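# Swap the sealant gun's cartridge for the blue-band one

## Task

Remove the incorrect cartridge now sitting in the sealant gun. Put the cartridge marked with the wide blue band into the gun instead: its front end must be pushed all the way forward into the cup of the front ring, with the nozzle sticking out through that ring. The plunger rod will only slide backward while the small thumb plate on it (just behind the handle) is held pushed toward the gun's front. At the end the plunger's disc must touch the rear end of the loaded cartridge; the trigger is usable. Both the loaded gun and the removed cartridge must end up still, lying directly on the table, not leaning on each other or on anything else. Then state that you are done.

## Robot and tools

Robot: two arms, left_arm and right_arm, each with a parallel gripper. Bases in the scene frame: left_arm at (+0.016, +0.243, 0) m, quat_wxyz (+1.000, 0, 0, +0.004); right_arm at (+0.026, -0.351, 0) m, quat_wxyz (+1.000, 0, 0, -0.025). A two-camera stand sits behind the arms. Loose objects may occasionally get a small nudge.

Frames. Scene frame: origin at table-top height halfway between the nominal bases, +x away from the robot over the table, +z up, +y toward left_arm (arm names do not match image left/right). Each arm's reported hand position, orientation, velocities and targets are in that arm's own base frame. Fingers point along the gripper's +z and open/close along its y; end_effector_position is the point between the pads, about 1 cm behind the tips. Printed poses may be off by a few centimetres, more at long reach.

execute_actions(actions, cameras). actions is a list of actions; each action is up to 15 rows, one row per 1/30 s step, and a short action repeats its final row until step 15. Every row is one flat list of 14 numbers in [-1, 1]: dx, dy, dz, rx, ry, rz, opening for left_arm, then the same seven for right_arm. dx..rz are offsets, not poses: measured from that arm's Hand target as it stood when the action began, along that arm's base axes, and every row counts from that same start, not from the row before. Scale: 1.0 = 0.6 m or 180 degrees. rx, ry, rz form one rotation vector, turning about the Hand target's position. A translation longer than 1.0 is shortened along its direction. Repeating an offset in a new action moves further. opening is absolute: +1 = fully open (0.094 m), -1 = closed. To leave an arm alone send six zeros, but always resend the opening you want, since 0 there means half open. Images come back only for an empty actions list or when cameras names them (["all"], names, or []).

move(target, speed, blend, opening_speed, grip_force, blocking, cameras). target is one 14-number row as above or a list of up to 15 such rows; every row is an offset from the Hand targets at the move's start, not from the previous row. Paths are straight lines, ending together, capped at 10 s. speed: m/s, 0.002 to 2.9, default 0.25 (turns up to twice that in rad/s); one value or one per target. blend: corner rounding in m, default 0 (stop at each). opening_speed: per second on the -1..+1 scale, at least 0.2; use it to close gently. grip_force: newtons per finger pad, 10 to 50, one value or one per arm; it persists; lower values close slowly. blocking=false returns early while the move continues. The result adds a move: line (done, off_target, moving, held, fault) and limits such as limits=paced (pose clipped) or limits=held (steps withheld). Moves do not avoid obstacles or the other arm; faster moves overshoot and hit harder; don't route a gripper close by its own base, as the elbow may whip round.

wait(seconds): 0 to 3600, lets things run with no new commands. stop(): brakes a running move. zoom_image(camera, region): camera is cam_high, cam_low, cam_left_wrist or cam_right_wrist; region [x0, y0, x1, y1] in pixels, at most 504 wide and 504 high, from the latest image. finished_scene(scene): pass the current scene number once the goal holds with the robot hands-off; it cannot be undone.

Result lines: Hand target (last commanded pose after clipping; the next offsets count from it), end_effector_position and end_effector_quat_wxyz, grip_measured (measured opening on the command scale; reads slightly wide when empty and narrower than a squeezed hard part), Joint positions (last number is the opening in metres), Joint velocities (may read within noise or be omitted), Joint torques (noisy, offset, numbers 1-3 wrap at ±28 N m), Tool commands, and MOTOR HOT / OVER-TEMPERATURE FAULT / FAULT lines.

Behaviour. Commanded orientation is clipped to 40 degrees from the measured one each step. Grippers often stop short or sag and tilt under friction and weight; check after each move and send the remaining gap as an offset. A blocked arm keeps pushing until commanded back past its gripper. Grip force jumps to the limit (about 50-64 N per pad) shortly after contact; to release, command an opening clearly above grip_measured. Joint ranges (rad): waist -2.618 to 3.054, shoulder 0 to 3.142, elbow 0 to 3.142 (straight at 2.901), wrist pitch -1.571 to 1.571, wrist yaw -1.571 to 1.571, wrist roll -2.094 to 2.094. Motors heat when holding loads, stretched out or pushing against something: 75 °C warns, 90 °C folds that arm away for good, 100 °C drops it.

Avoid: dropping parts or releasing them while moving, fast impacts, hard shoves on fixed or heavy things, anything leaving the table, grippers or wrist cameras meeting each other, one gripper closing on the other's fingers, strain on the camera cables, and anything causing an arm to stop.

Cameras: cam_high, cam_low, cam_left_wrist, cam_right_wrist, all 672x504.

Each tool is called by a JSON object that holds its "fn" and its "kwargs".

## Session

{"fn": "execute_actions", "kwargs": {"actions": []}}

Scene clock: 0.00 s.
left_arm: end_effector_position=(+0.3878, +0.0220, +0.0918) grip_measured=+1.000 end_effector_quat_wxyz=(+0.567, -0.066, +0.819, +0.055) | right_arm: end_effector_position=(+0.3976, -0.0172, +0.0780) grip_measured=+1.000 end_effector_quat_wxyz=(+0.550, +0.013, +0.833, -0.059)
Joint positions: left_arm=[-0.03 1.501 0.36 0.776 -0.194 -0.056 0.094] | right_arm=[0.011 1.573 0.398 0.773 0.124 -0.039 0.094]
Joint velocities: within noise
Joint torques (N m): no reading
Heat: left arm: 33 °C; right arm: 28 °C.
Hand target: left_arm +0.3925, +0.0219, +0.1022; +0.580, -0.067, +0.810, +0.054 | right_arm +0.4002, -0.0172, +0.0831; +0.556, +0.014, +0.829, -0.059
Tool commands: left_gripper/opening=+1.0 right_gripper/opening=+1.0

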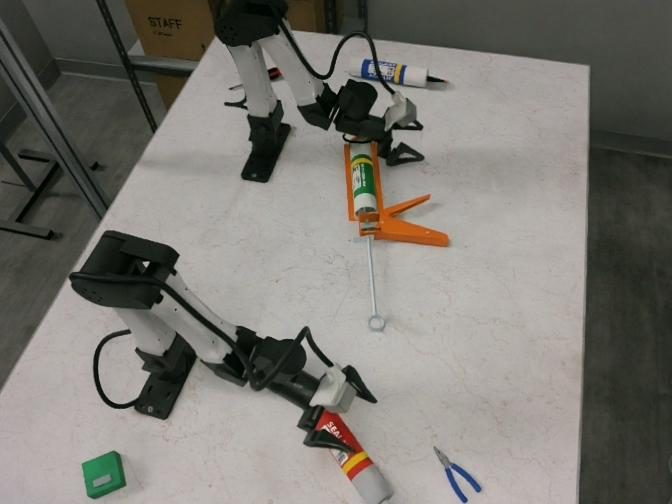

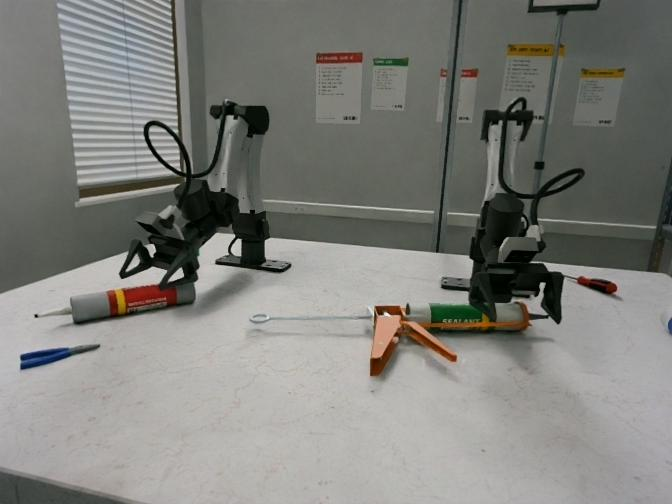

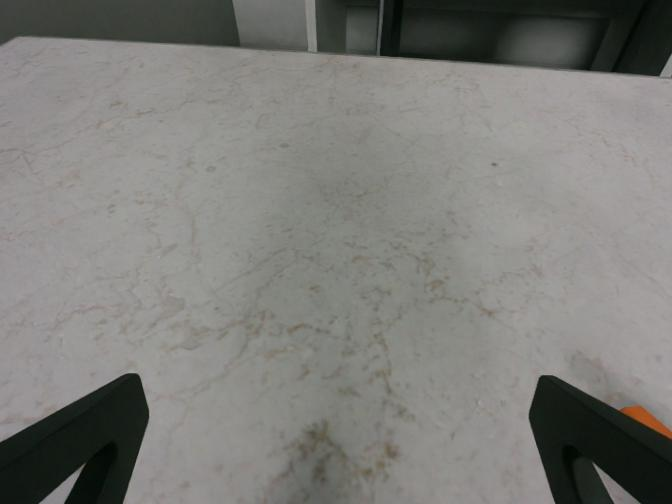

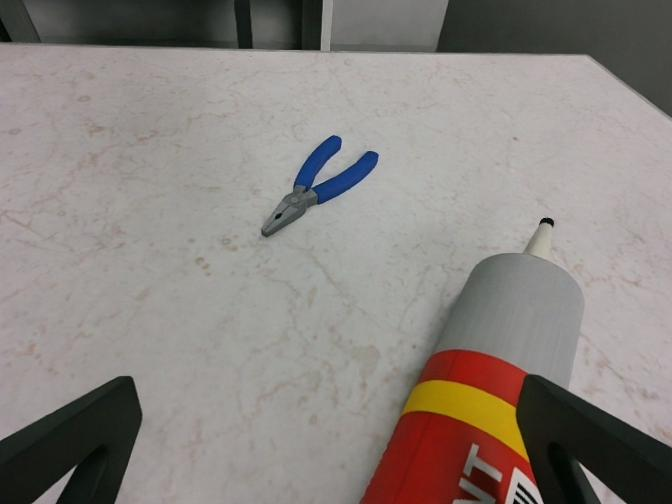

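{"fn": "move", "kwargs": {"target": [[0,0,0.15,0,0,0,1, 0,0,0.2,0,0,0,1],[-0.214,-0.137,0.08,0.2063,0.3711,-0.3738,1, -0.05,0.28,0.16,0.328,0.428,-0.276,1]], "speed": 0.35, "blend": [0.03,0], "cameras": ["all"]}}

Scene clock: 60.90 s.
left_arm: end_effector_position=(+0.2599, -0.0594, +0.1439) grip_measured=+1.000 end_effector_quat_wxyz=(-0.002, +0.558, +0.830, -0.007) | right_arm: end_effector_position=(+0.3704, +0.1519, +0.1798) grip_measured=+1.000 end_effector_quat_wxyz=(-0.136, +0.526, +0.825, +0.157)
Joint positions: left_arm=[-0.217 1.56 1.377 -1.397 0.012 0.967 0.094] | right_arm=[0.212 2.058 2.083 -1.566 -0.417 1.354 0.094]
Joint torques (N m): left_arm=[-0.25 -5.46 8.44 0.19 -0.06 0.08] | right_arm=[-1.25 -7.8 7.49 0.23 -0.39 0.13]
Heat: left arm: 34 °C; right arm: 36 °C.
Hand target: left_arm +0.2640, -0.0603, +0.1501; +0.000, +0.565, +0.825, +0.000 | right_arm +0.3702, +0.1508, +0.1791; -0.182, +0.527, +0.822, +0.117
Off the commanded pose: left_arm 0.008 m, 1 deg | right_arm 0.001 m, 7 deg.
joint sent to its limit (right arm) — joint 4 (wrist pitch), lower limit. The joint targets are off in orientation, not in position.
move: off_target (right_arm)

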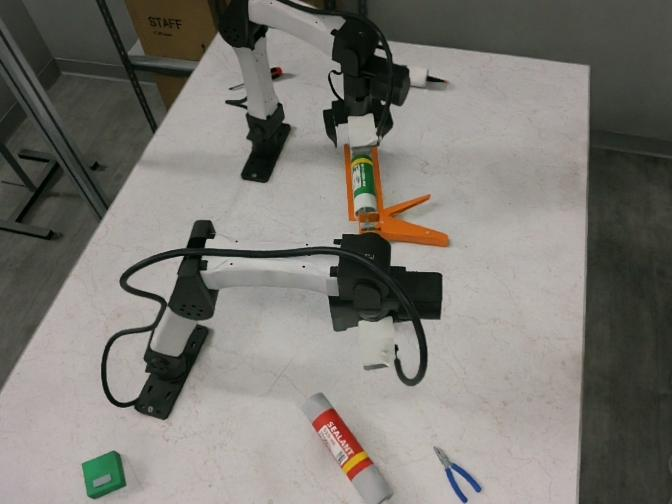

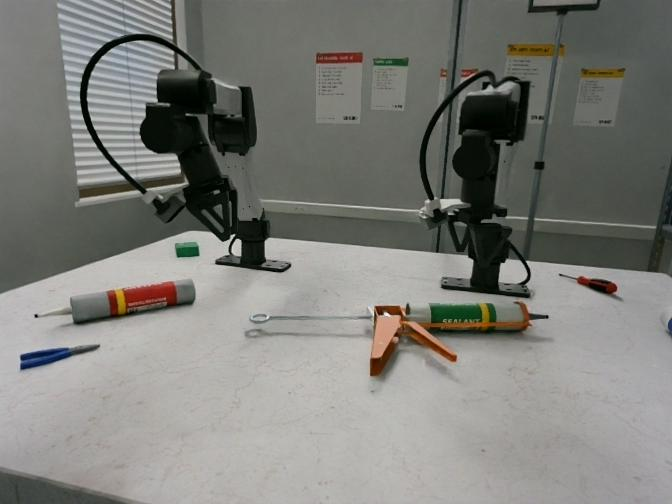

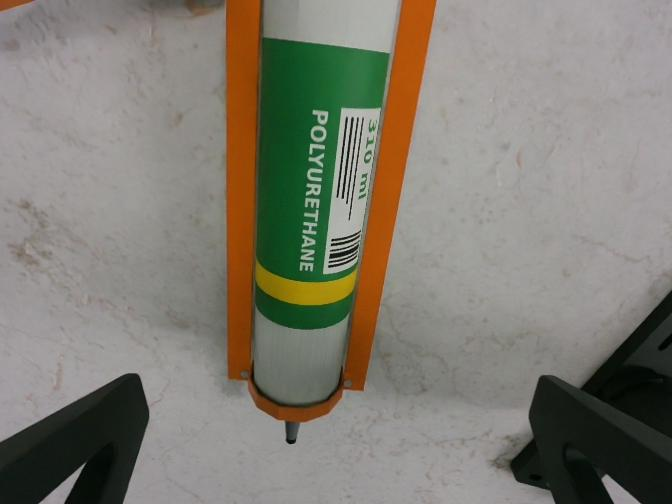

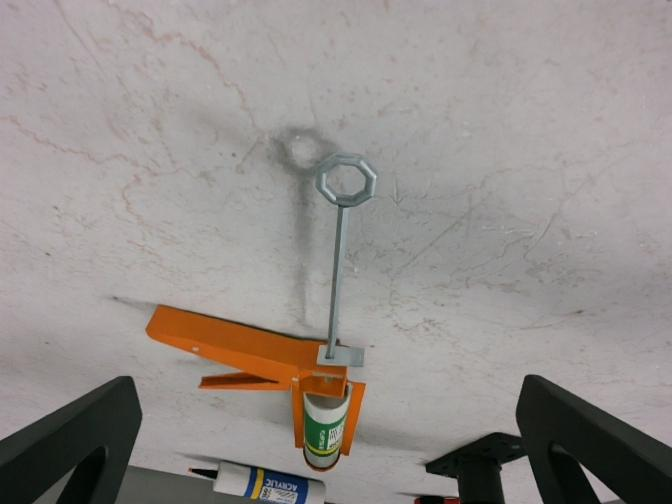

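{"fn": "move", "kwargs": {"target": [[0.0217,-0.01,-0.14,0,0,-0.029,0.5, 0,0,0,0,0,0,0.2]], "speed": 0.25, "cameras": ["cam_left_wrist"]}}

Scene clock: 79.50 s.
left_arm: end_effector_position=(+0.2741, -0.0655, +0.0694) grip_measured=+0.502 end_effector_quat_wxyz=(-0.001, +0.595, +0.804, -0.006) | right_arm: end_effector_position=(+0.3704, +0.1520, +0.1799) grip_measured=+0.202 end_effector_quat_wxyz=(-0.136, +0.526, +0.824, +0.157)
Joint positions: left_arm=[-0.228 1.641 1.163 -1.1 0.01 1.047 0.071] | right_arm=[0.212 2.058 2.083 -1.566 -0.418 1.355 0.056]
Joint torques (N m): left_arm=[-0.1 -6.23 5.56 0.42 -0.09 0.1] | right_arm=[-1.24 -7.91 7.41 0.18 -0.35 0.09]
Heat: left arm: 35 °C; right arm: 32 °C.
Hand target: left_arm +0.2771, -0.0664, +0.0662; +0.000, +0.602, +0.798, +0.000 | right_arm +0.3702, +0.1508, +0.1791; -0.182, +0.527, +0.822, +0.117
Off the commanded pose: left_arm 0.004 m, 1 deg | right_arm 0.001 m, 7 deg.
joint sent to its limit (right arm) — joint 4 (wrist pitch), lower limit. The joint targets are off in orientation, not in position.
move: done

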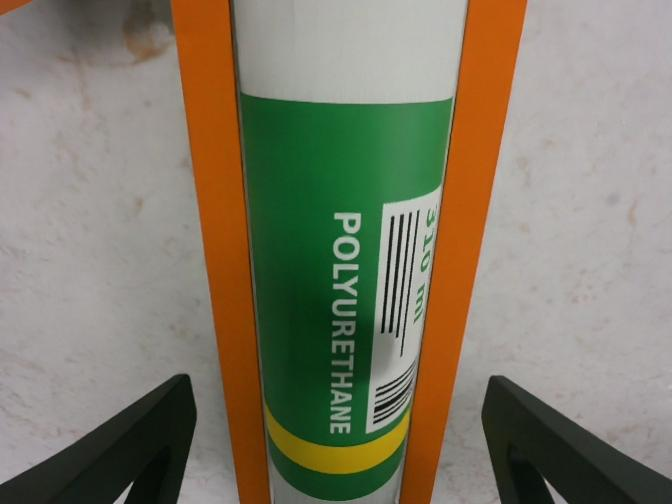

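{"fn": "move", "kwargs": {"target": [[0.0,0.0,-0.053,0,0,0,0.3, 0,0,0,0,0,0,0.2],[0.0,0.0,-0.053,0,0,0,-0.4, 0,0,0,0,0,0,0.2]], "speed": 0.1}}

{"fn": "move", "kwargs": {"target": [[0.0,0.0,0.012,0,0,0,-0.4, 0,0,0,0,0,0,0.2],[0.093,-0.247,0.014,0,0,-0.156,-0.4, 0,0,0,0,0,0,0.2]], "speed": 0.1, "cameras": ["cam_left_wrist","cam_high","cam_right_wrist"]}}

Scene clock: 86.67 s.
left_arm: end_effector_position=(+0.2741, -0.0657, +0.0378) grip_measured=-0.036 end_effector_quat_wxyz=(-0.002, +0.596, +0.803, -0.006) | right_arm: end_effector_position=(+0.3704, +0.1520, +0.1799) grip_measured=+0.202 end_effector_quat_wxyz=(-0.136, +0.526, +0.824, +0.157)
Joint positions: left_arm=[-0.229 1.678 1.072 -0.973 0.01 1.049 0.045] | right_arm=[0.212 2.058 2.083 -1.566 -0.418 1.355 0.056]
Joint torques (N m): left_arm=[-0.27 -6.26 5.31 0.5 -0.07 0.11] | right_arm=[-1.28 -7.84 7.54 0.24 -0.33 0.09]
Heat: left arm: 35 °C; right arm: 32 °C.
Hand target: left_arm +0.2772, -0.0663, +0.0344; +0.000, +0.602, +0.798, +0.000 | right_arm +0.3702, +0.1508, +0.1791; -0.182, +0.527, +0.822, +0.117
Off the commanded pose: left_arm 0.005 m, 1 deg | right_arm 0.001 m, 7 deg.
joint sent to its limit (right arm) — joint 4 (wrist pitch), lower limit. The joint targets are off in orientation, not in position.
move: done

Scene clock: 90.10 s.
left_arm: end_effector_position=(+0.3279, -0.2028, +0.0384) grip_measured=-0.035 end_effector_quat_wxyz=(-0.014, +0.767, +0.642, +0.002) | right_arm: end_effector_position=(+0.3704, +0.1520, +0.1799) grip_measured=+0.202 end_effector_quat_wxyz=(-0.136, +0.526, +0.824, +0.157)
Joint positions: left_arm=[-0.56 2.07 1.594 -1.12 -0.013 1.187 0.045] | right_arm=[0.212 2.058 2.083 -1.566 -0.418 1.355 0.056]
Joint torques (N m): left_arm=[-0.69 -9.61 8.35 0.29 0.17 0.22] | right_arm=[-1.39 -7.8 7.5 0.25 -0.39 0.11]
Heat: left arm: 35 °C; right arm: 32 °C.
Hand target: left_arm +0.3329, -0.2145, +0.0428; +0.000, +0.778, +0.628, +0.000 | right_arm +0.3702, +0.1508, +0.1791; -0.182, +0.527, +0.822, +0.117
Off the commanded pose: left_arm 0.014 m, 3 deg | right_arm 0.001 m, 7 deg.
joint sent to its limit (right arm) — joint 4 (wrist pitch), lower limit. The joint targets are off in orientation, not in position.
move: off_target (left_arm)
Images, in order (width x height): cam_high 672x504, cam_left_wrist 672x504, cam_right_wrist 672x504.

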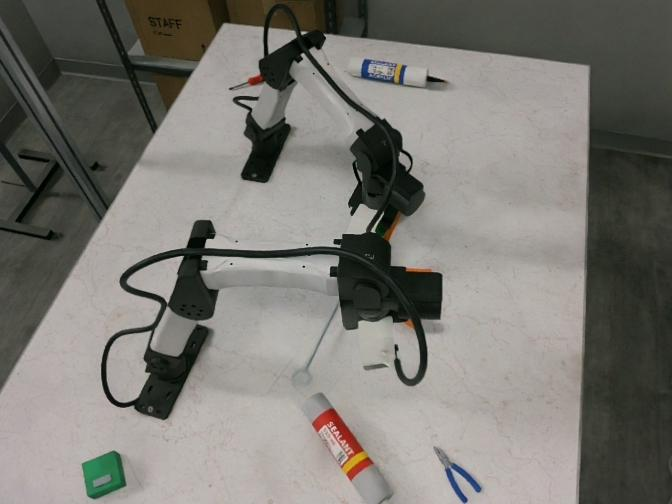

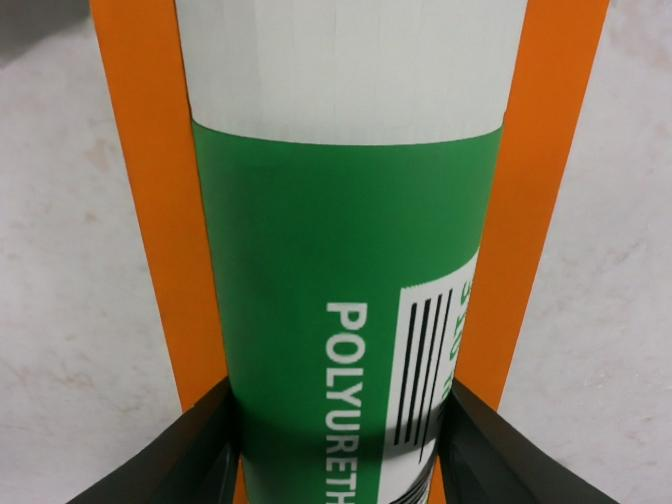

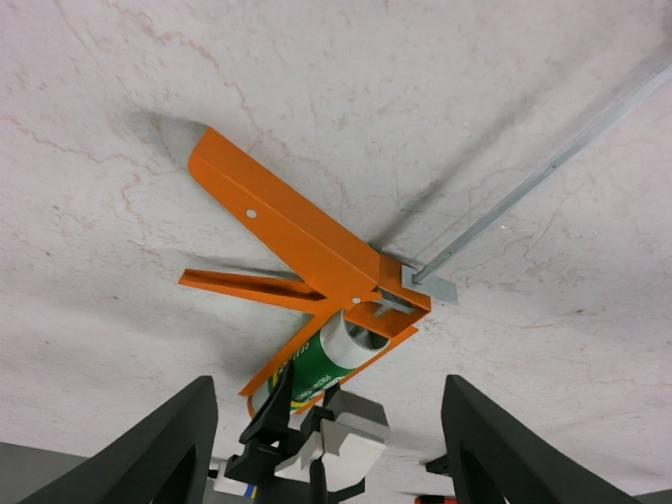

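{"fn": "move", "kwargs": {"target": [[0,0,0.0,0,0,0,-0.4, -0.2,-0.168,-0.11,0,0,-0.175,-0.2]], "speed": 0.3, "cameras": ["cam_right_wrist","cam_low"]}}

Scene clock: 97.77 s.
left_arm: end_effector_position=(+0.3279, -0.2028, +0.0384) grip_measured=-0.035 end_effector_quat_wxyz=(-0.014, +0.767, +0.642, +0.002) | right_arm: end_effector_position=(+0.2470, +0.0502, +0.1100) grip_measured=-0.198 end_effector_quat_wxyz=(-0.149, +0.726, +0.655, +0.148)
Joint positions: left_arm=[-0.56 2.071 1.595 -1.12 -0.013 1.187 0.045] | right_arm=[-0.087 1.48 1.106 -1.215 -0.422 1.582 0.038]
Joint torques (N m): left_arm=[-0.75 -9.62 8.39 0.25 0.11 0.23] | right_arm=[-1.39 -6.08 5.82 0.47 -0.34 0.14]
Heat: left arm: 37 °C; right arm: 33 °C.
Hand target: left_arm +0.3329, -0.2145, +0.0427; +0.000, +0.778, +0.628, +0.000 | right_arm +0.2502, +0.0501, +0.1132; -0.144, +0.730, +0.648, +0.162
Off the commanded pose: left_arm 0.013 m, 3 deg | right_arm 0.004 m, 2 deg.
move: done
Images, in order (width x height): cam_low 672x504, cam_right_wrist 672x504.

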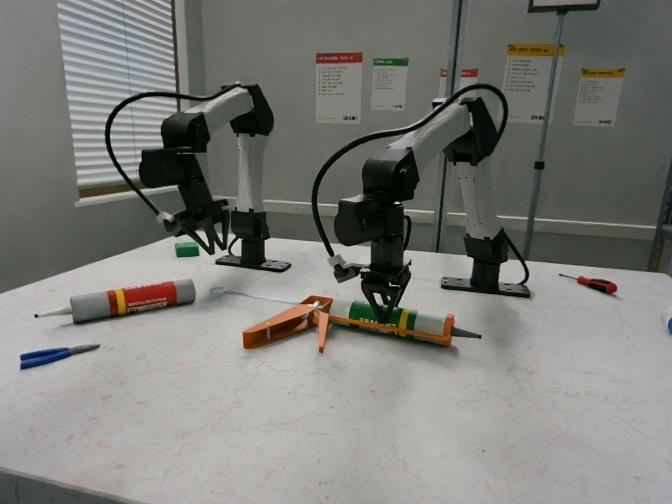

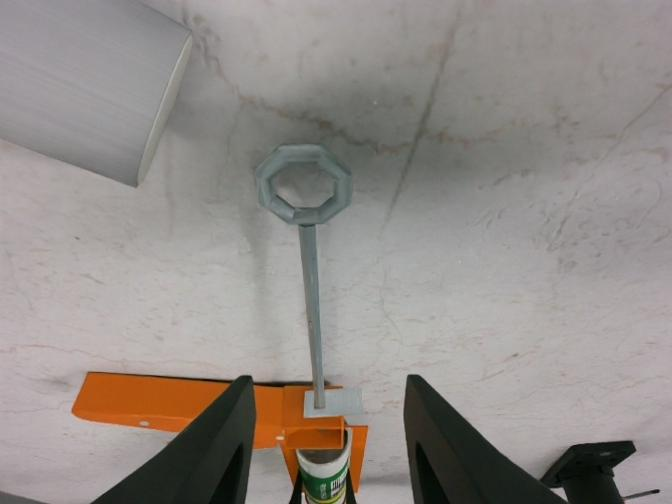

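{"fn": "move", "kwargs": {"target": [[0,0,0.0,0,0,0,-0.4, 0.022,0.02,-0.11,0,0,0,-0.4],[0,0,0.0,0,0,0,-0.4, 0.022,0.03,-0.153,0,0,0,-0.4]], "speed": 0.15, "blend": [0.01,0], "cameras": ["cam_right_wrist"]}}

Scene clock: 110.00 s.
left_arm: end_effector_position=(+0.3289, -0.2037, +0.0402) grip_measured=-0.035 end_effector_quat_wxyz=(-0.012, +0.765, +0.644, +0.003) | right_arm: end_effector_position=(+0.2533, +0.0624, +0.0249) grip_measured=-0.398 end_effector_quat_wxyz=(-0.151, +0.735, +0.645, +0.146)
Joint positions: left_arm=[-0.56 2.071 1.603 -1.125 -0.013 1.181 0.045] | right_arm=[-0.036 1.601 0.865 -0.831 -0.423 1.666 0.028]
Joint torques (N m): left_arm=[-0.61 -9.61 7.75 0.31 0.09 0.32] | right_arm=[1.07 -3.9 5.41 0.93 -0.34 0.12]
Heat: left arm: 39 °C; right arm: 33 °C.
Hand target: left_arm +0.3329, -0.2145, +0.0427; +0.000, +0.778, +0.628, -0.001 | right_arm +0.2633, +0.0680, +0.0212; -0.144, +0.730, +0.648, +0.162
Off the commanded pose: left_arm 0.012 m, 3 deg | right_arm 0.012 m, 2 deg.
move: off_target (right_arm)

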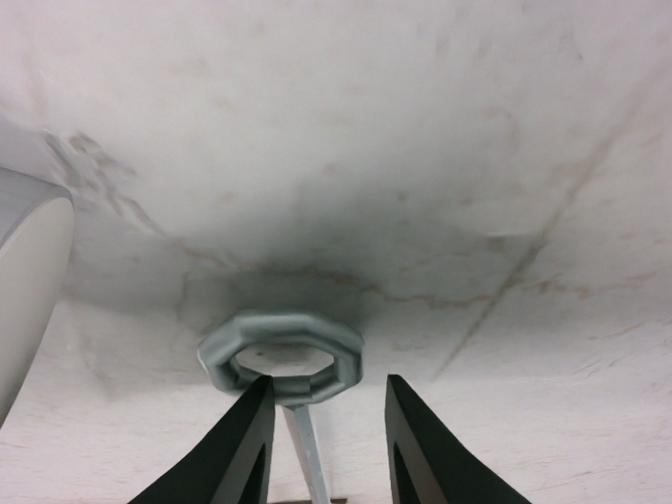

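{"fn": "move", "kwargs": {"target": [[0,0,0.0,0,0,0,-0.4, 0.012,0.012,0.0,0,0,0,-0.4],[0,0,0.0,0,0,0,-0.4, 0.012,0.012,0,0,0,0,-1]], "speed": 0.08, "cameras": ["cam_right_wrist"]}}

Scene clock: 115.90 s.
left_arm: end_effector_position=(+0.3298, -0.2038, +0.0420) grip_measured=-0.035 end_effector_quat_wxyz=(-0.012, +0.766, +0.643, +0.004) | right_arm: end_effector_position=(+0.2614, +0.0704, +0.0222) grip_measured=-0.988 end_effector_quat_wxyz=(-0.147, +0.733, +0.647, +0.153)
Joint positions: left_arm=[-0.56 2.071 1.61 -1.13 -0.015 1.184 0.045] | right_arm=[-0.005 1.618 0.87 -0.788 -0.425 1.698 0.001]
Joint torques (N m): left_arm=[-0.62 -9.55 7.38 0.35 0.14 0.25] | right_arm=[1.07 -3.56 7.2 0.7 -0.31 0.13]
Heat: left arm: 40 °C; right arm: 32 °C.
Hand target: left_arm +0.3330, -0.2145, +0.0427; +0.000, +0.778, +0.628, +0.000 | right_arm +0.2706, +0.0752, +0.0213; -0.144, +0.730, +0.648, +0.162
Off the commanded pose: left_arm 0.011 m, 3 deg | right_arm 0.010 m, 1 deg.
move: done; target 2's new opening was sent with right_arm's hand 0.018 m and 3 deg from that target

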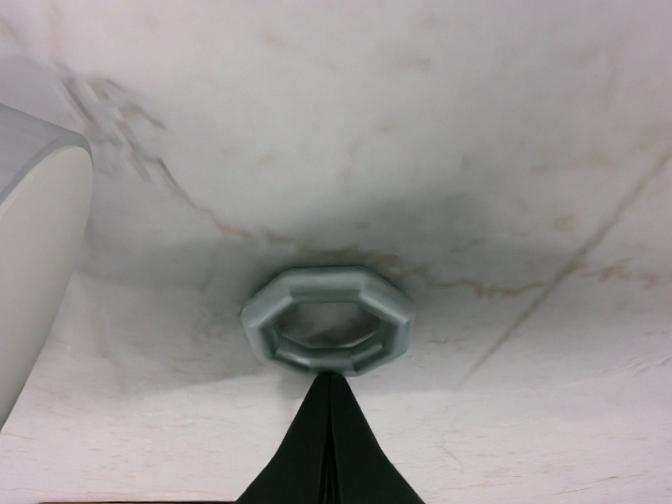

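{"fn": "move", "kwargs": {"target": [[0,0,0.0,0,0,0,-0.4, -0.0,-0.003,0.01,0,0,0,-0.6],[0,0,0.0,0,0,0,-0.4, -0.0,-0.003,-0.013,0,0,0,-0.6],[0,0,0.0,0,0,0,-0.4, -0.0,-0.003,-0.013,0,0,0,-1]], "speed": 0.08, "cameras": ["cam_right_wrist"]}}

Scene clock: 122.53 s.
left_arm: end_effector_position=(+0.3296, -0.2039, +0.0413) grip_measured=-0.035 end_effector_quat_wxyz=(-0.013, +0.766, +0.643, +0.004) | right_arm: end_effector_position=(+0.2645, +0.0750, +0.0194) grip_measured=-0.882 end_effector_quat_wxyz=(-0.157, +0.730, +0.645, +0.160)
Joint positions: left_arm=[-0.561 2.073 1.61 -1.13 -0.015 1.184 0.045] | right_arm=[-0.003 1.641 0.874 -0.77 -0.451 1.698 0.006]
Joint torques (N m): left_arm=[-0.73 -9.78 7.31 0.3 0.14 0.32] | right_arm=[0.23 -4.31 5.18 0.86 -0.08 0.04]
Heat: left arm: 40 °C; right arm: 32 °C.
Hand target: left_arm +0.3329, -0.2146, +0.0428; +0.000, +0.778, +0.628, +0.000 | right_arm +0.2706, +0.0734, +0.0135; -0.144, +0.730, +0.648, +0.162
Off the commanded pose: left_arm 0.011 m, 3 deg | right_arm 0.009 m, 2 deg.
move: done

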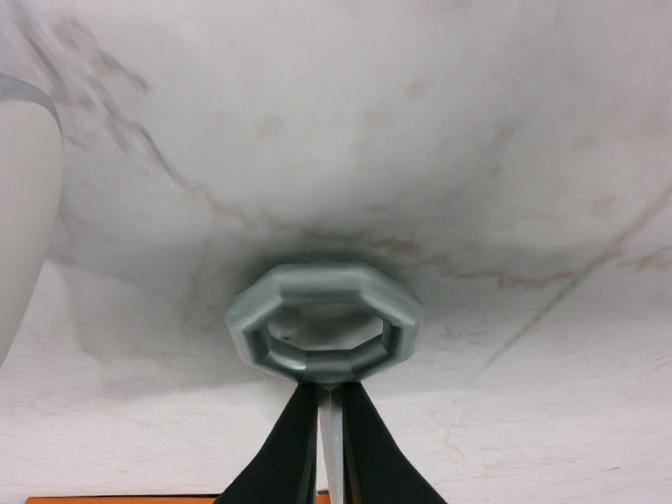

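{"fn": "move", "kwargs": {"target": [[0,0.0,-0.01,0,0,0,0.3, 0,0,0,0,0,0,-1],[0,0.0,0.15,0,0,0,0.3, 0,0,0,0,0,0,-1],[-0.048,-0.284,0.145,0,0,0.511,-0.2, 0,0,0,0,0,0,-1]], "speed": [0.1,0.2,0.4], "blend": [0,0.03,0], "cameras": ["cam_left_wrist"]}}

Scene clock: 134.07 s.
left_arm: end_effector_position=(+0.3035, -0.3821, +0.1266) grip_measured=-0.197 end_effector_quat_wxyz=(+0.046, +0.092, +0.994, -0.046) | right_arm: end_effector_position=(+0.2659, +0.0750, +0.0193) grip_measured=-0.882 end_effector_quat_wxyz=(-0.155, +0.730, +0.646, +0.162)
Joint positions: left_arm=[-0.901 2.42 2.521 -1.543 -0.004 -0.716 0.038] | right_arm=[-0.003 1.642 0.874 -0.764 -0.451 1.698 0.006]
Joint torques (N m): left_arm=[0.24 -12.22 8.21 0.41 -0.08 -0.11] | right_arm=[0.02 -4.23 5.23 0.77 -0.09 0.06]
Heat: left arm: 41 °C; right arm: 32 °C.
Hand target: left_arm +0.3042, -0.3849, +0.1298; +0.001, +0.089, +0.996, +0.000 | right_arm +0.2705, +0.0734, +0.0135; -0.144, +0.730, +0.648, +0.162
Off the commanded pose: left_arm 0.004 m, 7 deg | right_arm 0.008 m, 1 deg.
joint sent to its limit (left arm) — joint 4 (wrist pitch), lower limit. The joint targets are off in orientation, not in position.
move: off_target (left_arm); target 3's new opening was sent with left_arm's hand 0.004 m and 7 deg from that target

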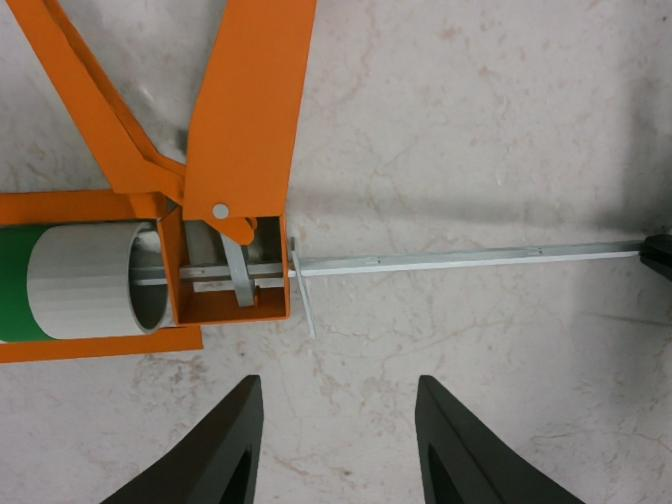

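{"fn": "move", "kwargs": {"target": [0.008,0.028,-0.095,0,0,0,-0.55, 0,0,0,0,0,0,-1], "speed": 0.2, "cameras": ["cam_left_wrist"]}}

Scene clock: 153.10 s.
left_arm: end_effector_position=(+0.3064, -0.3667, +0.0739) grip_measured=-0.548 end_effector_quat_wxyz=(-0.001, +0.086, +0.996, +0.004) | right_arm: end_effector_position=(+0.2659, +0.0750, +0.0193) grip_measured=-0.882 end_effector_quat_wxyz=(-0.155, +0.730, +0.646, +0.162)
Joint positions: left_arm=[-0.876 2.506 2.472 -1.543 -0.004 -0.704 0.021] | right_arm=[-0.003 1.642 0.874 -0.764 -0.451 1.698 0.006]
Joint torques (N m): left_arm=[0.72 -13.42 6.3 0.36 -0.04 0.02] | right_arm=[0.01 -4.33 5.18 0.76 -0.05 0.05]
Heat: left arm: 43 °C; right arm: 31 °C.
Hand target: left_arm +0.3090, -0.3681, +0.0728; +0.001, +0.088, +0.996, +0.000 | right_arm +0.2705, +0.0734, +0.0135; -0.144, +0.730, +0.648, +0.162
Off the commanded pose: left_arm 0.003 m, 1 deg | right_arm 0.008 m, 1 deg.
move: done

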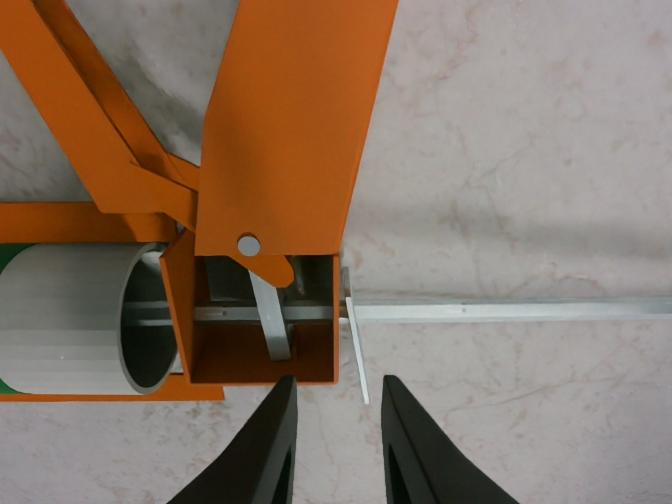

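{"fn": "move", "kwargs": {"target": [-0.0015,-0.006,-0.06,0,0,0,-0.55, 0,0,0,0,0,0,-1], "speed": 0.1, "cameras": ["cam_left_wrist"]}}

Scene clock: 162.20 s.
left_arm: end_effector_position=(+0.3056, -0.3657, +0.0339) grip_measured=-0.548 end_effector_quat_wxyz=(-0.010, +0.086, +0.996, +0.013) | right_arm: end_effector_position=(+0.2662, +0.0750, +0.0193) grip_measured=-0.882 end_effector_quat_wxyz=(-0.155, +0.730, +0.646, +0.163)
Joint positions: left_arm=[-0.876 2.506 2.312 -1.408 -0.004 -0.703 0.021] | right_arm=[-0.003 1.642 0.874 -0.762 -0.451 1.698 0.006]
Joint torques (N m): left_arm=[-0.02 -15.09 5.24 0.54 -0.08 0] | right_arm=[-0.06 -4.31 5.05 0.8 -0.07 0.05]
Heat: left arm: 44 °C; right arm: 31 °C.
Hand target: left_arm +0.3081, -0.3717, +0.0367; +0.001, +0.088, +0.996, +0.000 | right_arm +0.2705, +0.0734, +0.0135; -0.144, +0.730, +0.648, +0.162
Off the commanded pose: left_arm 0.007 m, 2 deg | right_arm 0.007 m, 1 deg.
move: done

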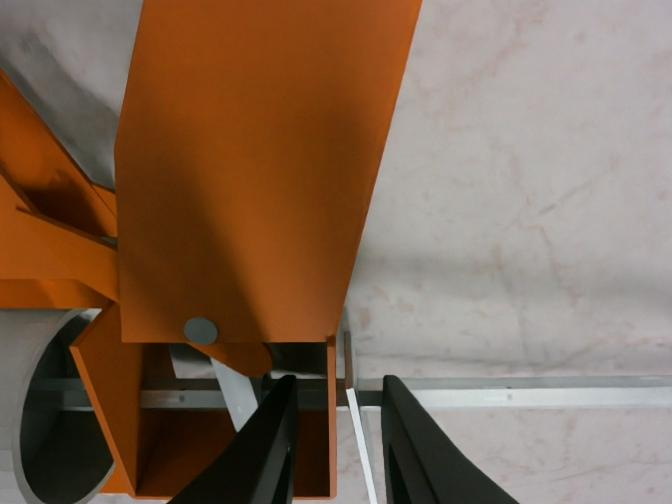

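{"fn": "move", "kwargs": {"target": [0,0.004,0,0,0,0,-1, 0,0,0,0,0,0,-1], "speed": 0.1, "opening_speed": 0.6, "cameras": ["cam_left_wrist"]}}

Scene clock: 165.70 s.
left_arm: end_effector_position=(+0.3056, -0.3665, +0.0329) grip_measured=-0.887 end_effector_quat_wxyz=(-0.009, +0.084, +0.996, +0.010) | right_arm: end_effector_position=(+0.2659, +0.0750, +0.0179) grip_measured=-0.882 end_effector_quat_wxyz=(-0.156, +0.730, +0.646, +0.162)
Joint positions: left_arm=[-0.876 2.502 2.301 -1.396 -0.001 -0.708 0.005] | right_arm=[-0.003 1.647 0.872 -0.759 -0.451 1.698 0.006]
Joint torques (N m): left_arm=[0.46 -16.05 4.53 0.51 -0.04 0.06] | right_arm=[0.21 -4.66 5.33 0.76 -0.11 0.07]
Heat: left arm: 45 °C; right arm: 31 °C.
Hand target: left_arm +0.3081, -0.3693, +0.0368; +0.001, +0.088, +0.996, +0.000 | right_arm +0.2706, +0.0734, +0.0134; -0.144, +0.730, +0.648, +0.162
Off the commanded pose: left_arm 0.005 m, 2 deg | right_arm 0.007 m, 1 deg.
move: done

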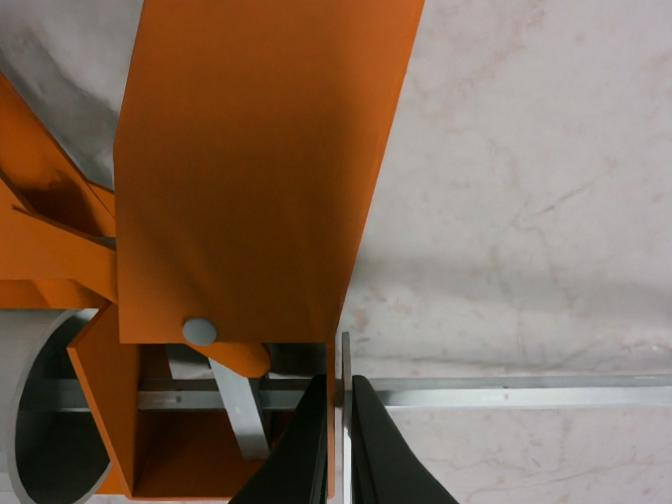

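{"fn": "move", "kwargs": {"target": [0,0.008,0,0,0,0,-1, -0.011,-0.065,0,0,0,0,-1], "speed": 0.06, "cameras": ["cam_left_wrist","cam_right_wrist"]}}

Scene clock: 176.40 s.
left_arm: end_effector_position=(+0.3058, -0.3814, +0.0344) grip_measured=-0.894 end_effector_quat_wxyz=(-0.001, +0.088, +0.996, -0.025) | right_arm: end_effector_position=(+0.2661, +0.0547, +0.0216) grip_measured=-0.882 end_effector_quat_wxyz=(-0.163, +0.716, +0.651, +0.191)
Joint positions: left_arm=[-0.882 2.481 2.267 -1.324 0.037 -0.705 0.005] | right_arm=[-0.114 1.647 0.869 -0.787 -0.508 1.553 0.006]
Joint torques (N m): left_arm=[1.52 -15.73 4.18 0.13 -0.41 0.11] | right_arm=[-3.77 -4.36 6.11 0.16 0.42 -0.15]
Heat: left arm: 51 °C; right arm: 31 °C.
Hand target: left_arm +0.3081, -0.3645, +0.0367; +0.001, +0.088, +0.996, +0.000 | right_arm +0.2640, +0.0344, +0.0134; -0.144, +0.730, +0.648, +0.162
Off the commanded pose: left_arm 0.017 m, 3 deg | right_arm 0.022 m, 4 deg.
move: off_target (left_arm, right_arm)

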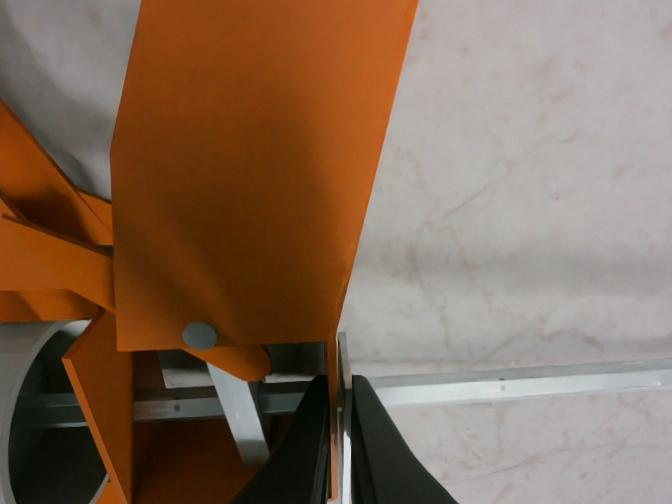

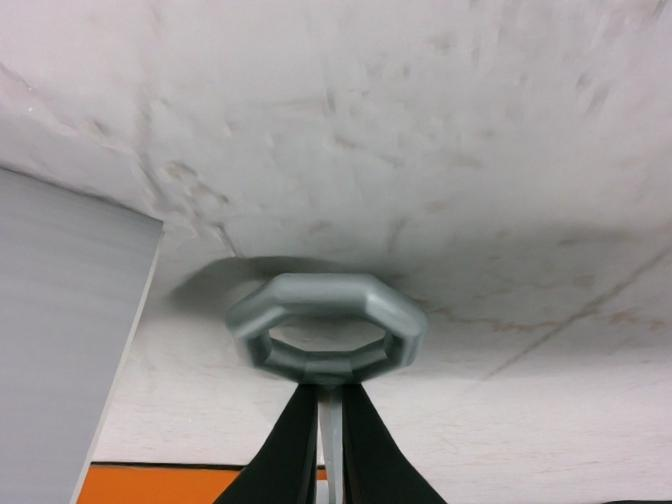

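{"fn": "move", "kwargs": {"target": [0.006,0.045,0,0,0,0,-1, -0.008,-0.05,0,0,0,0,-1], "speed": 0.06, "cameras": ["cam_left_wrist","cam_right_wrist"]}}

Scene clock: 180.00 s.
left_arm: end_effector_position=(+0.2997, -0.3906, +0.0364) grip_measured=-0.894 end_effector_quat_wxyz=(+0.004, +0.107, +0.992, -0.073) | right_arm: end_effector_position=(+0.2551, +0.0418, +0.0256) grip_measured=-0.890 end_effector_quat_wxyz=(-0.196, +0.710, +0.643, +0.212)
Joint positions: left_arm=[-0.882 2.392 2.108 -1.178 0.098 -0.671 0.005] | right_arm=[-0.216 1.661 0.869 -0.863 -0.581 1.429 0.005]
Joint torques (N m): left_arm=[4.96 -16.02 4 -0.41 -0.91 0.24] | right_arm=[-5.18 -4.41 8.05 0.15 1.12 -0.12]
Heat: left arm: 52 °C; right arm: 31 °C.
Hand target: left_arm +0.3116, -0.3375, +0.0367; +0.000, +0.088, +0.996, +0.000 | right_arm +0.2592, +0.0044, +0.0134; -0.144, +0.730, +0.648, +0.162
Off the commanded pose: left_arm 0.054 m, 9 deg | right_arm 0.040 m, 9 deg.
move: off_target (left_arm, right_arm)

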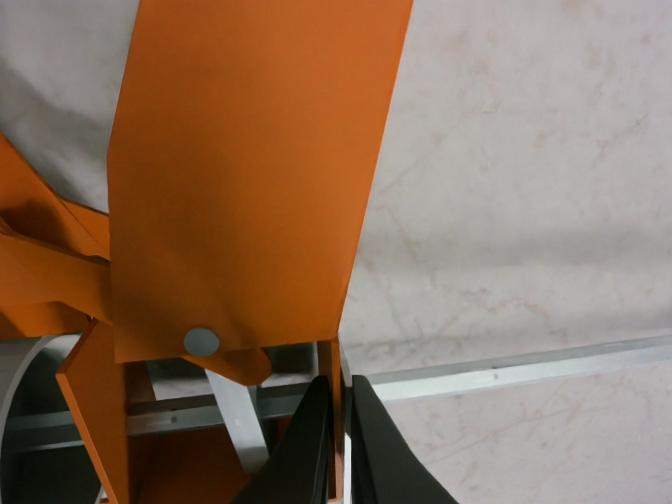

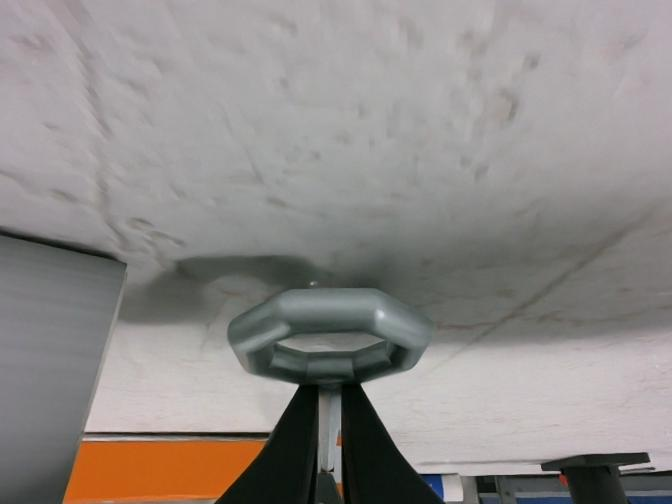

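{"fn": "move", "kwargs": {"target": [[-0.006,-0.085,0.002,0,0,0,-1, 0.0,0.055,0.006,0,0,0,-1],[-0.006,-0.085,0.002,0,0,0,-0.5, 0.0,0.055,0.006,0,0,0,-1]], "speed": 0.08, "cameras": ["cam_left_wrist","cam_right_wrist"]}}

Scene clock: 199.43 s.
left_arm: end_effector_position=(+0.3030, -0.3915, +0.0361) grip_measured=-0.502 end_effector_quat_wxyz=(-0.005, +0.093, +0.996, -0.008) | right_arm: end_effector_position=(+0.2570, +0.0443, +0.0199) grip_measured=-0.890 end_effector_quat_wxyz=(-0.169, +0.726, +0.644, +0.174)
Joint positions: left_arm=[-0.906 2.58 2.458 -1.445 0.019 -0.719 0.023] | right_arm=[-0.148 1.648 0.869 -0.832 -0.489 1.532 0.005]
Joint torques (N m): left_arm=[0.73 -13.3 8.1 0.12 -0.24 -0.03] | right_arm=[0.16 -6.39 4.93 0.51 0.23 0.13]
Heat: left arm: 53 °C; right arm: 31 °C.
Hand target: left_arm +0.3081, -0.3885, +0.0380; +0.001, +0.089, +0.996, +0.000 | right_arm +0.2592, +0.0374, +0.0171; -0.144, +0.730, +0.648, +0.162
Off the commanded pose: left_arm 0.006 m, 1 deg | right_arm 0.008 m, 3 deg.
move: off_target (right_arm); target 2's new opening was sent with left_arm's hand 0.010 m and 3 deg from that target

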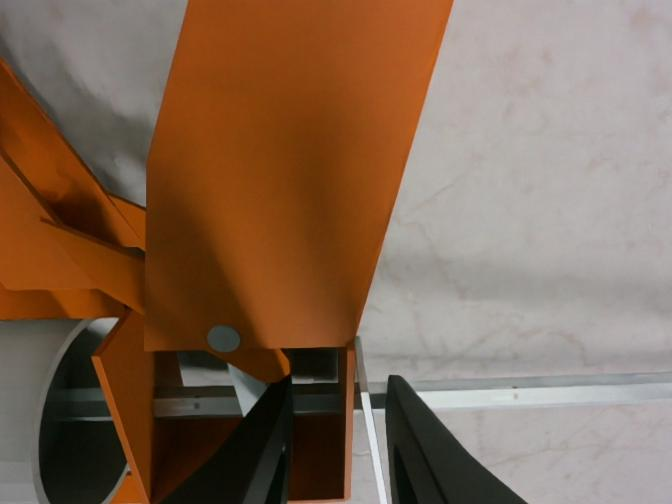

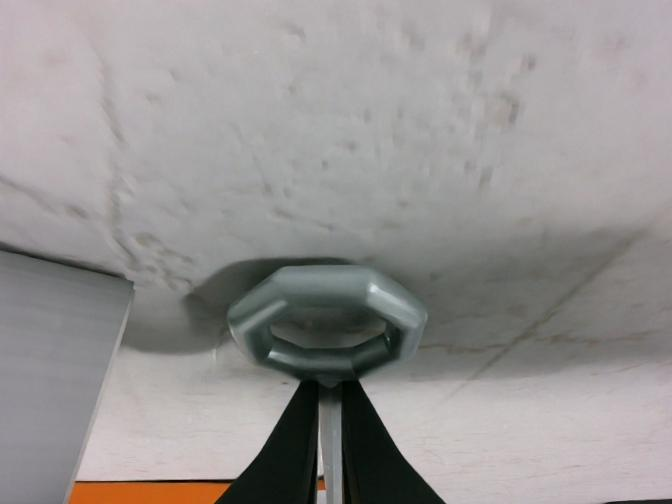

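{"fn": "move", "kwargs": {"target": [[-0.006,-0.004,0.009,0,0,0,-0.5, 0.0,0.0,0.0,0,0,0,-1],[-0.006,-0.004,0.009,0,0,0,-1, 0.0,0.0,0.0,0,0,0,-1]], "speed": 0.08, "opening_speed": 0.6, "cameras": ["cam_left_wrist"]}}

{"fn": "zoom_image", "kwargs": {"camera": "cam_left_wrist", "region": [250, 310, 450, 504]}}

Scene clock: 213.10 s.
left_arm: end_effector_position=(+0.3014, -0.3924, +0.0410) grip_measured=-0.974 end_effector_quat_wxyz=(-0.004, +0.092, +0.996, -0.006) | right_arm: end_effector_position=(+0.2570, +0.0443, +0.0199) grip_measured=-0.890 end_effector_quat_wxyz=(-0.169, +0.726, +0.644, +0.174)
Joint positions: left_arm=[-0.911 2.586 2.489 -1.471 0.014 -0.726 0.001] | right_arm=[-0.148 1.648 0.869 -0.832 -0.489 1.532 0.005]
Joint torques (N m): left_arm=[0.46 -13.2 8.34 0.1 -0.23 -0.09] | right_arm=[0.17 -6.57 4.93 0.49 0.22 0.11]
Heat: left arm: 53 °C; right arm: 32 °C.
Hand target: left_arm +0.3045, -0.3910, +0.0434; +0.001, +0.088, +0.996, +0.000 | right_arm +0.2592, +0.0374, +0.0171; -0.144, +0.730, +0.648, +0.162
Off the commanded pose: left_arm 0.004 m, 1 deg | right_arm 0.008 m, 3 deg.
move: done

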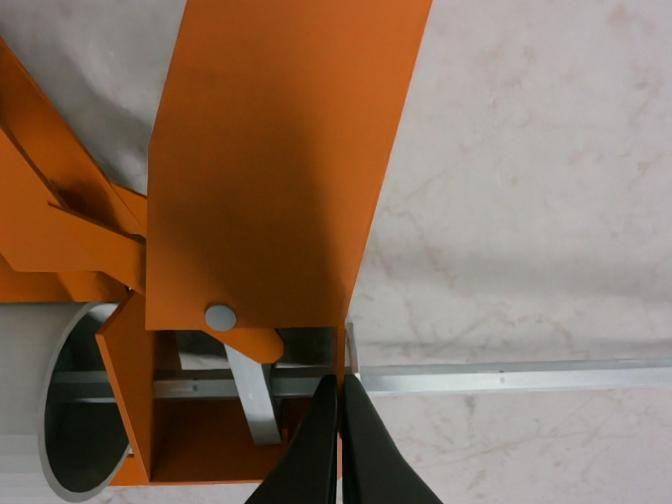

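Scaled by 2.520.

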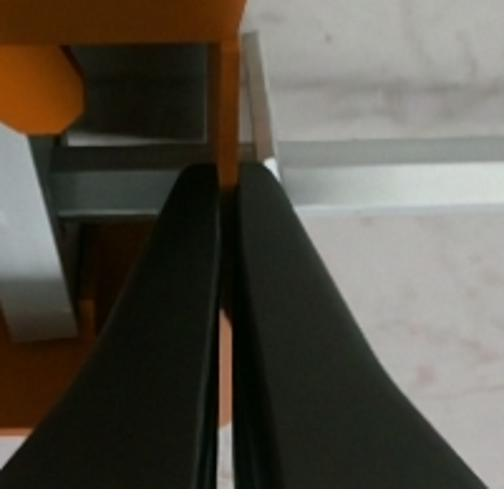

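{"fn": "move", "kwargs": {"target": [[0,0,0.0,0,0,0,-0.5, 0.0,0.0,0.0,0,0,0,-1],[-0.0,-0.004,0.015,0,0,0,-0.5, 0.0,0.0,0.0,0,0,0,-1],[-0.019,0.0,0.015,0,0,0,-0.5, 0.0,0.0,0.0,0,0,0,-1],[-0.019,0.0,-0.02,0,0,0,-0.5, 0.0,0.0,0.0,0,0,0,-1]], "speed": 0.1, "blend": [0,0.003,0.003,0], "cameras": ["cam_left_wrist"]}}

Scene clock: 223.87 s.
left_arm: end_effector_position=(+0.2955, -0.3897, +0.0370) grip_measured=-0.502 end_effector_quat_wxyz=(-0.001, +0.089, +0.996, -0.002) | right_arm: end_effector_position=(+0.2566, +0.0440, +0.0192) grip_measured=-0.890 end_effector_quat_wxyz=(-0.168, +0.726, +0.644, +0.172)
Joint positions: left_arm=[-0.921 2.537 2.381 -1.413 0.003 -0.742 0.023] | right_arm=[-0.147 1.648 0.867 -0.831 -0.485 1.533 0.005]
Joint torques (N m): left_arm=[-0.18 -14.19 4.01 0.52 -0.17 -0.13] | right_arm=[0.05 -6.42 5.01 0.53 0.16 0.13]
Heat: left arm: 54 °C; right arm: 32 °C.
Hand target: left_arm +0.2929, -0.3909, +0.0313; +0.000, +0.089, +0.996, +0.000 | right_arm +0.2592, +0.0374, +0.0170; -0.144, +0.730, +0.648, +0.162
Off the commanded pose: left_arm 0.006 m, 0 deg | right_arm 0.007 m, 3 deg.
move: done

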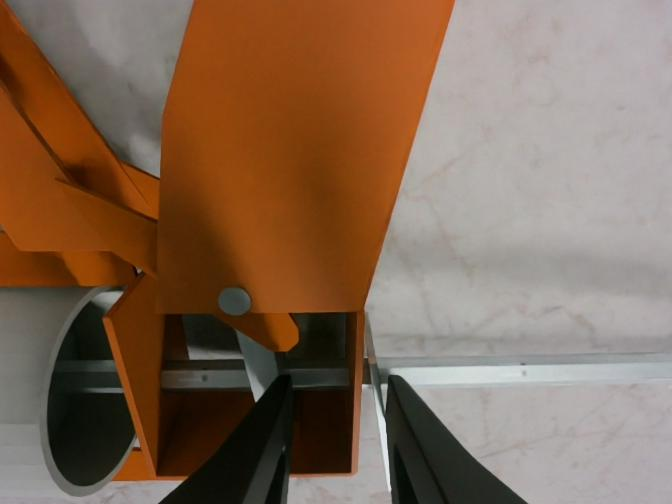

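{"fn": "move", "kwargs": {"target": [[-0.0,-0.0,0.02,0,0,0,-0.5, 0.0,0.0,0.0,0,0,0,-1],[-0.001,-0.0065,0.02,0,0,0,-0.5, 0.0,0.0,0.0,0,0,0,-1],[-0.001,-0.0065,-0.012,0,0,0,-0.5, 0.0,0.0,0.0,0,0,0,-1]], "speed": 0.1, "blend": [0.002,0.003,0], "cameras": ["cam_left_wrist"]}}

Scene clock: 229.67 s.
left_arm: end_effector_position=(+0.2944, -0.3908, +0.0369) grip_measured=-0.502 end_effector_quat_wxyz=(+0.000, +0.088, +0.996, -0.002) | right_arm: end_effector_position=(+0.2566, +0.0440, +0.0192) grip_measured=-0.890 end_effector_quat_wxyz=(-0.168, +0.726, +0.644, +0.172)
Joint positions: left_arm=[-0.924 2.537 2.381 -1.412 0.003 -0.747 0.023] | right_arm=[-0.147 1.648 0.867 -0.831 -0.485 1.533 0.005]
Joint torques (N m): left_arm=[-0.38 -12.82 4.1 0.69 -0.09 -0.13] | right_arm=[0.06 -6.45 5.05 0.51 0.21 0.09]
Heat: left arm: 55 °C; right arm: 33 °C.
Hand target: left_arm +0.2924, -0.3949, +0.0240; +0.001, +0.089, +0.996, +0.000 | right_arm +0.2591, +0.0374, +0.0170; -0.144, +0.730, +0.648, +0.162
Off the commanded pose: left_arm 0.014 m, 0 deg | right_arm 0.007 m, 3 deg.
move: off_target (left_arm); blend cut to 0.002 m at target 2

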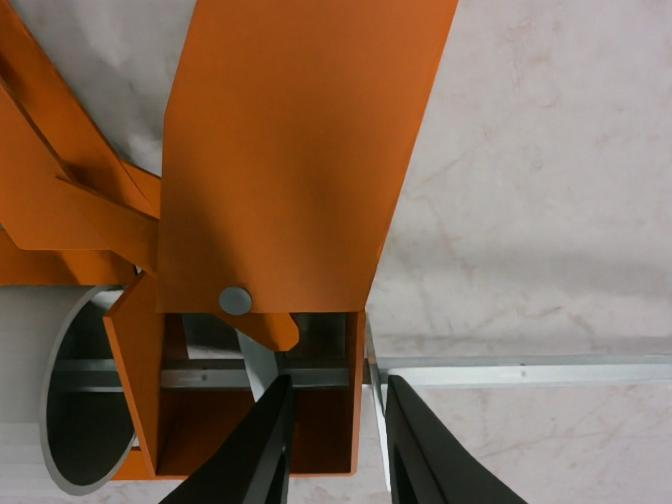

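{"fn": "move", "kwargs": {"target": [[0.001,0.0,0.035,0,0,0,-0.52, 0.0,0.0,0.0,0,0,0,-1],[-0.0005,-0.009,0.035,0,0,0,-0.52, 0.0,0.0,0.0,0,0,0,-1],[-0.0005,-0.009,0.002,0,0,0,-0.52, 0.0,0.0,0.0,0,0,0,-1]], "speed": 0.1, "blend": [0.002,0.003,0], "cameras": ["cam_left_wrist"]}}

Scene clock: 238.43 s.
left_arm: end_effector_position=(+0.2920, -0.3954, +0.0340) grip_measured=-0.518 end_effector_quat_wxyz=(-0.003, +0.089, +0.996, +0.002) | right_arm: end_effector_position=(+0.2567, +0.0440, +0.0192) grip_measured=-0.890 end_effector_quat_wxyz=(-0.168, +0.726, +0.644, +0.172)
Joint positions: left_arm=[-0.934 2.572 2.436 -1.441 0.001 -0.755 0.023] | right_arm=[-0.147 1.648 0.867 -0.83 -0.485 1.533 0.005]
Joint torques (N m): left_arm=[-0.21 -13.33 4.88 0.61 -0.06 -0.11] | right_arm=[0.1 -6.45 5.05 0.49 0.19 0.07]
Heat: left arm: 56 °C; right arm: 33 °C.
Hand target: left_arm +0.2920, -0.4003, +0.0253; +0.000, +0.089, +0.996, +0.000 | right_arm +0.2592, +0.0375, +0.0171; -0.144, +0.730, +0.648, +0.162
Off the commanded pose: left_arm 0.010 m, 0 deg | right_arm 0.007 m, 3 deg.
move: done; blend cut to 0 m at target 1, 0.0028 m at target 2

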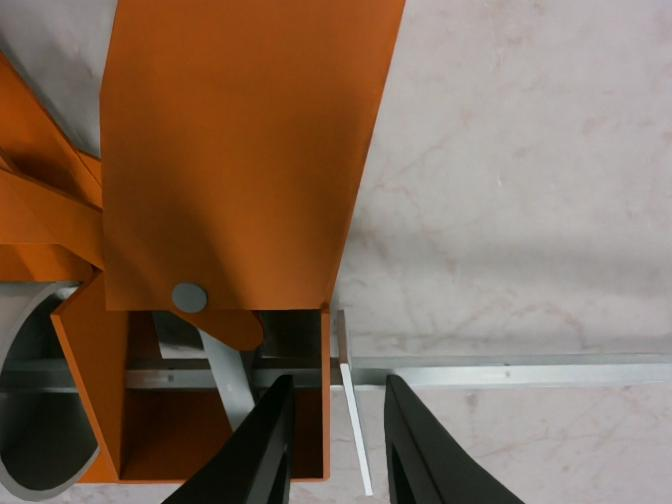

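{"fn": "move", "kwargs": {"target": [[0.0,0.0,0.02,0,0,0,-0.52, 0.0,0.0,0.0,0,0,0,-1],[-0.010,0.001,0.02,0,0,0,-0.52, 0.0,0.0,0.0,0,0,0,-1],[-0.010,0.001,-0.002,0,0,0,-0.52, 0.0,0.0,0.0,0,0,0,-1]], "speed": 0.1, "blend": [0.002,0.003,0], "cameras": ["cam_left_wrist"]}}

Scene clock: 245.77 s.
left_arm: end_effector_position=(+0.2896, -0.3968, +0.0327) grip_measured=-0.518 end_effector_quat_wxyz=(+0.001, +0.089, +0.996, -0.001) | right_arm: end_effector_position=(+0.2568, +0.0439, +0.0191) grip_measured=-0.890 end_effector_quat_wxyz=(-0.168, +0.726, +0.644, +0.172)
Joint positions: left_arm=[-0.941 2.551 2.39 -1.408 -0.001 -0.763 0.023] | right_arm=[-0.147 1.648 0.867 -0.83 -0.484 1.533 0.005]
Joint torques (N m): left_arm=[-0.43 -13.68 3.78 0.56 -0.06 -0.14] | right_arm=[0.05 -6.41 5.05 0.48 0.18 0.13]
Heat: left arm: 54 °C; right arm: 33 °C.
Hand target: left_arm +0.2862, -0.3996, +0.0240; +0.001, +0.088, +0.996, +0.000 | right_arm +0.2592, +0.0374, +0.0170; -0.144, +0.730, +0.648, +0.162
Off the commanded pose: left_arm 0.010 m, 0 deg | right_arm 0.007 m, 3 deg.
move: done

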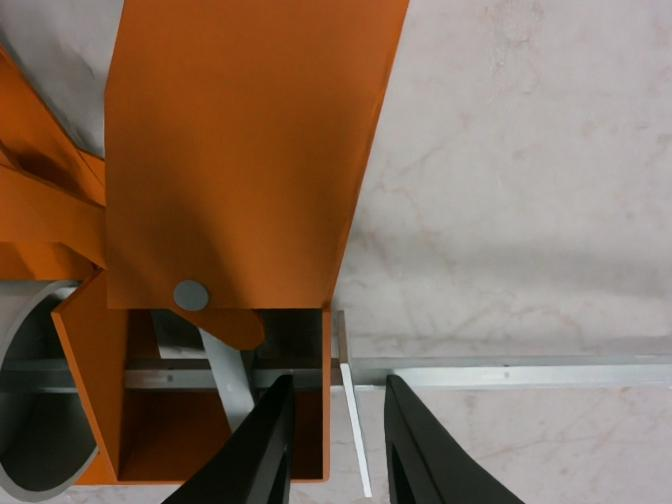

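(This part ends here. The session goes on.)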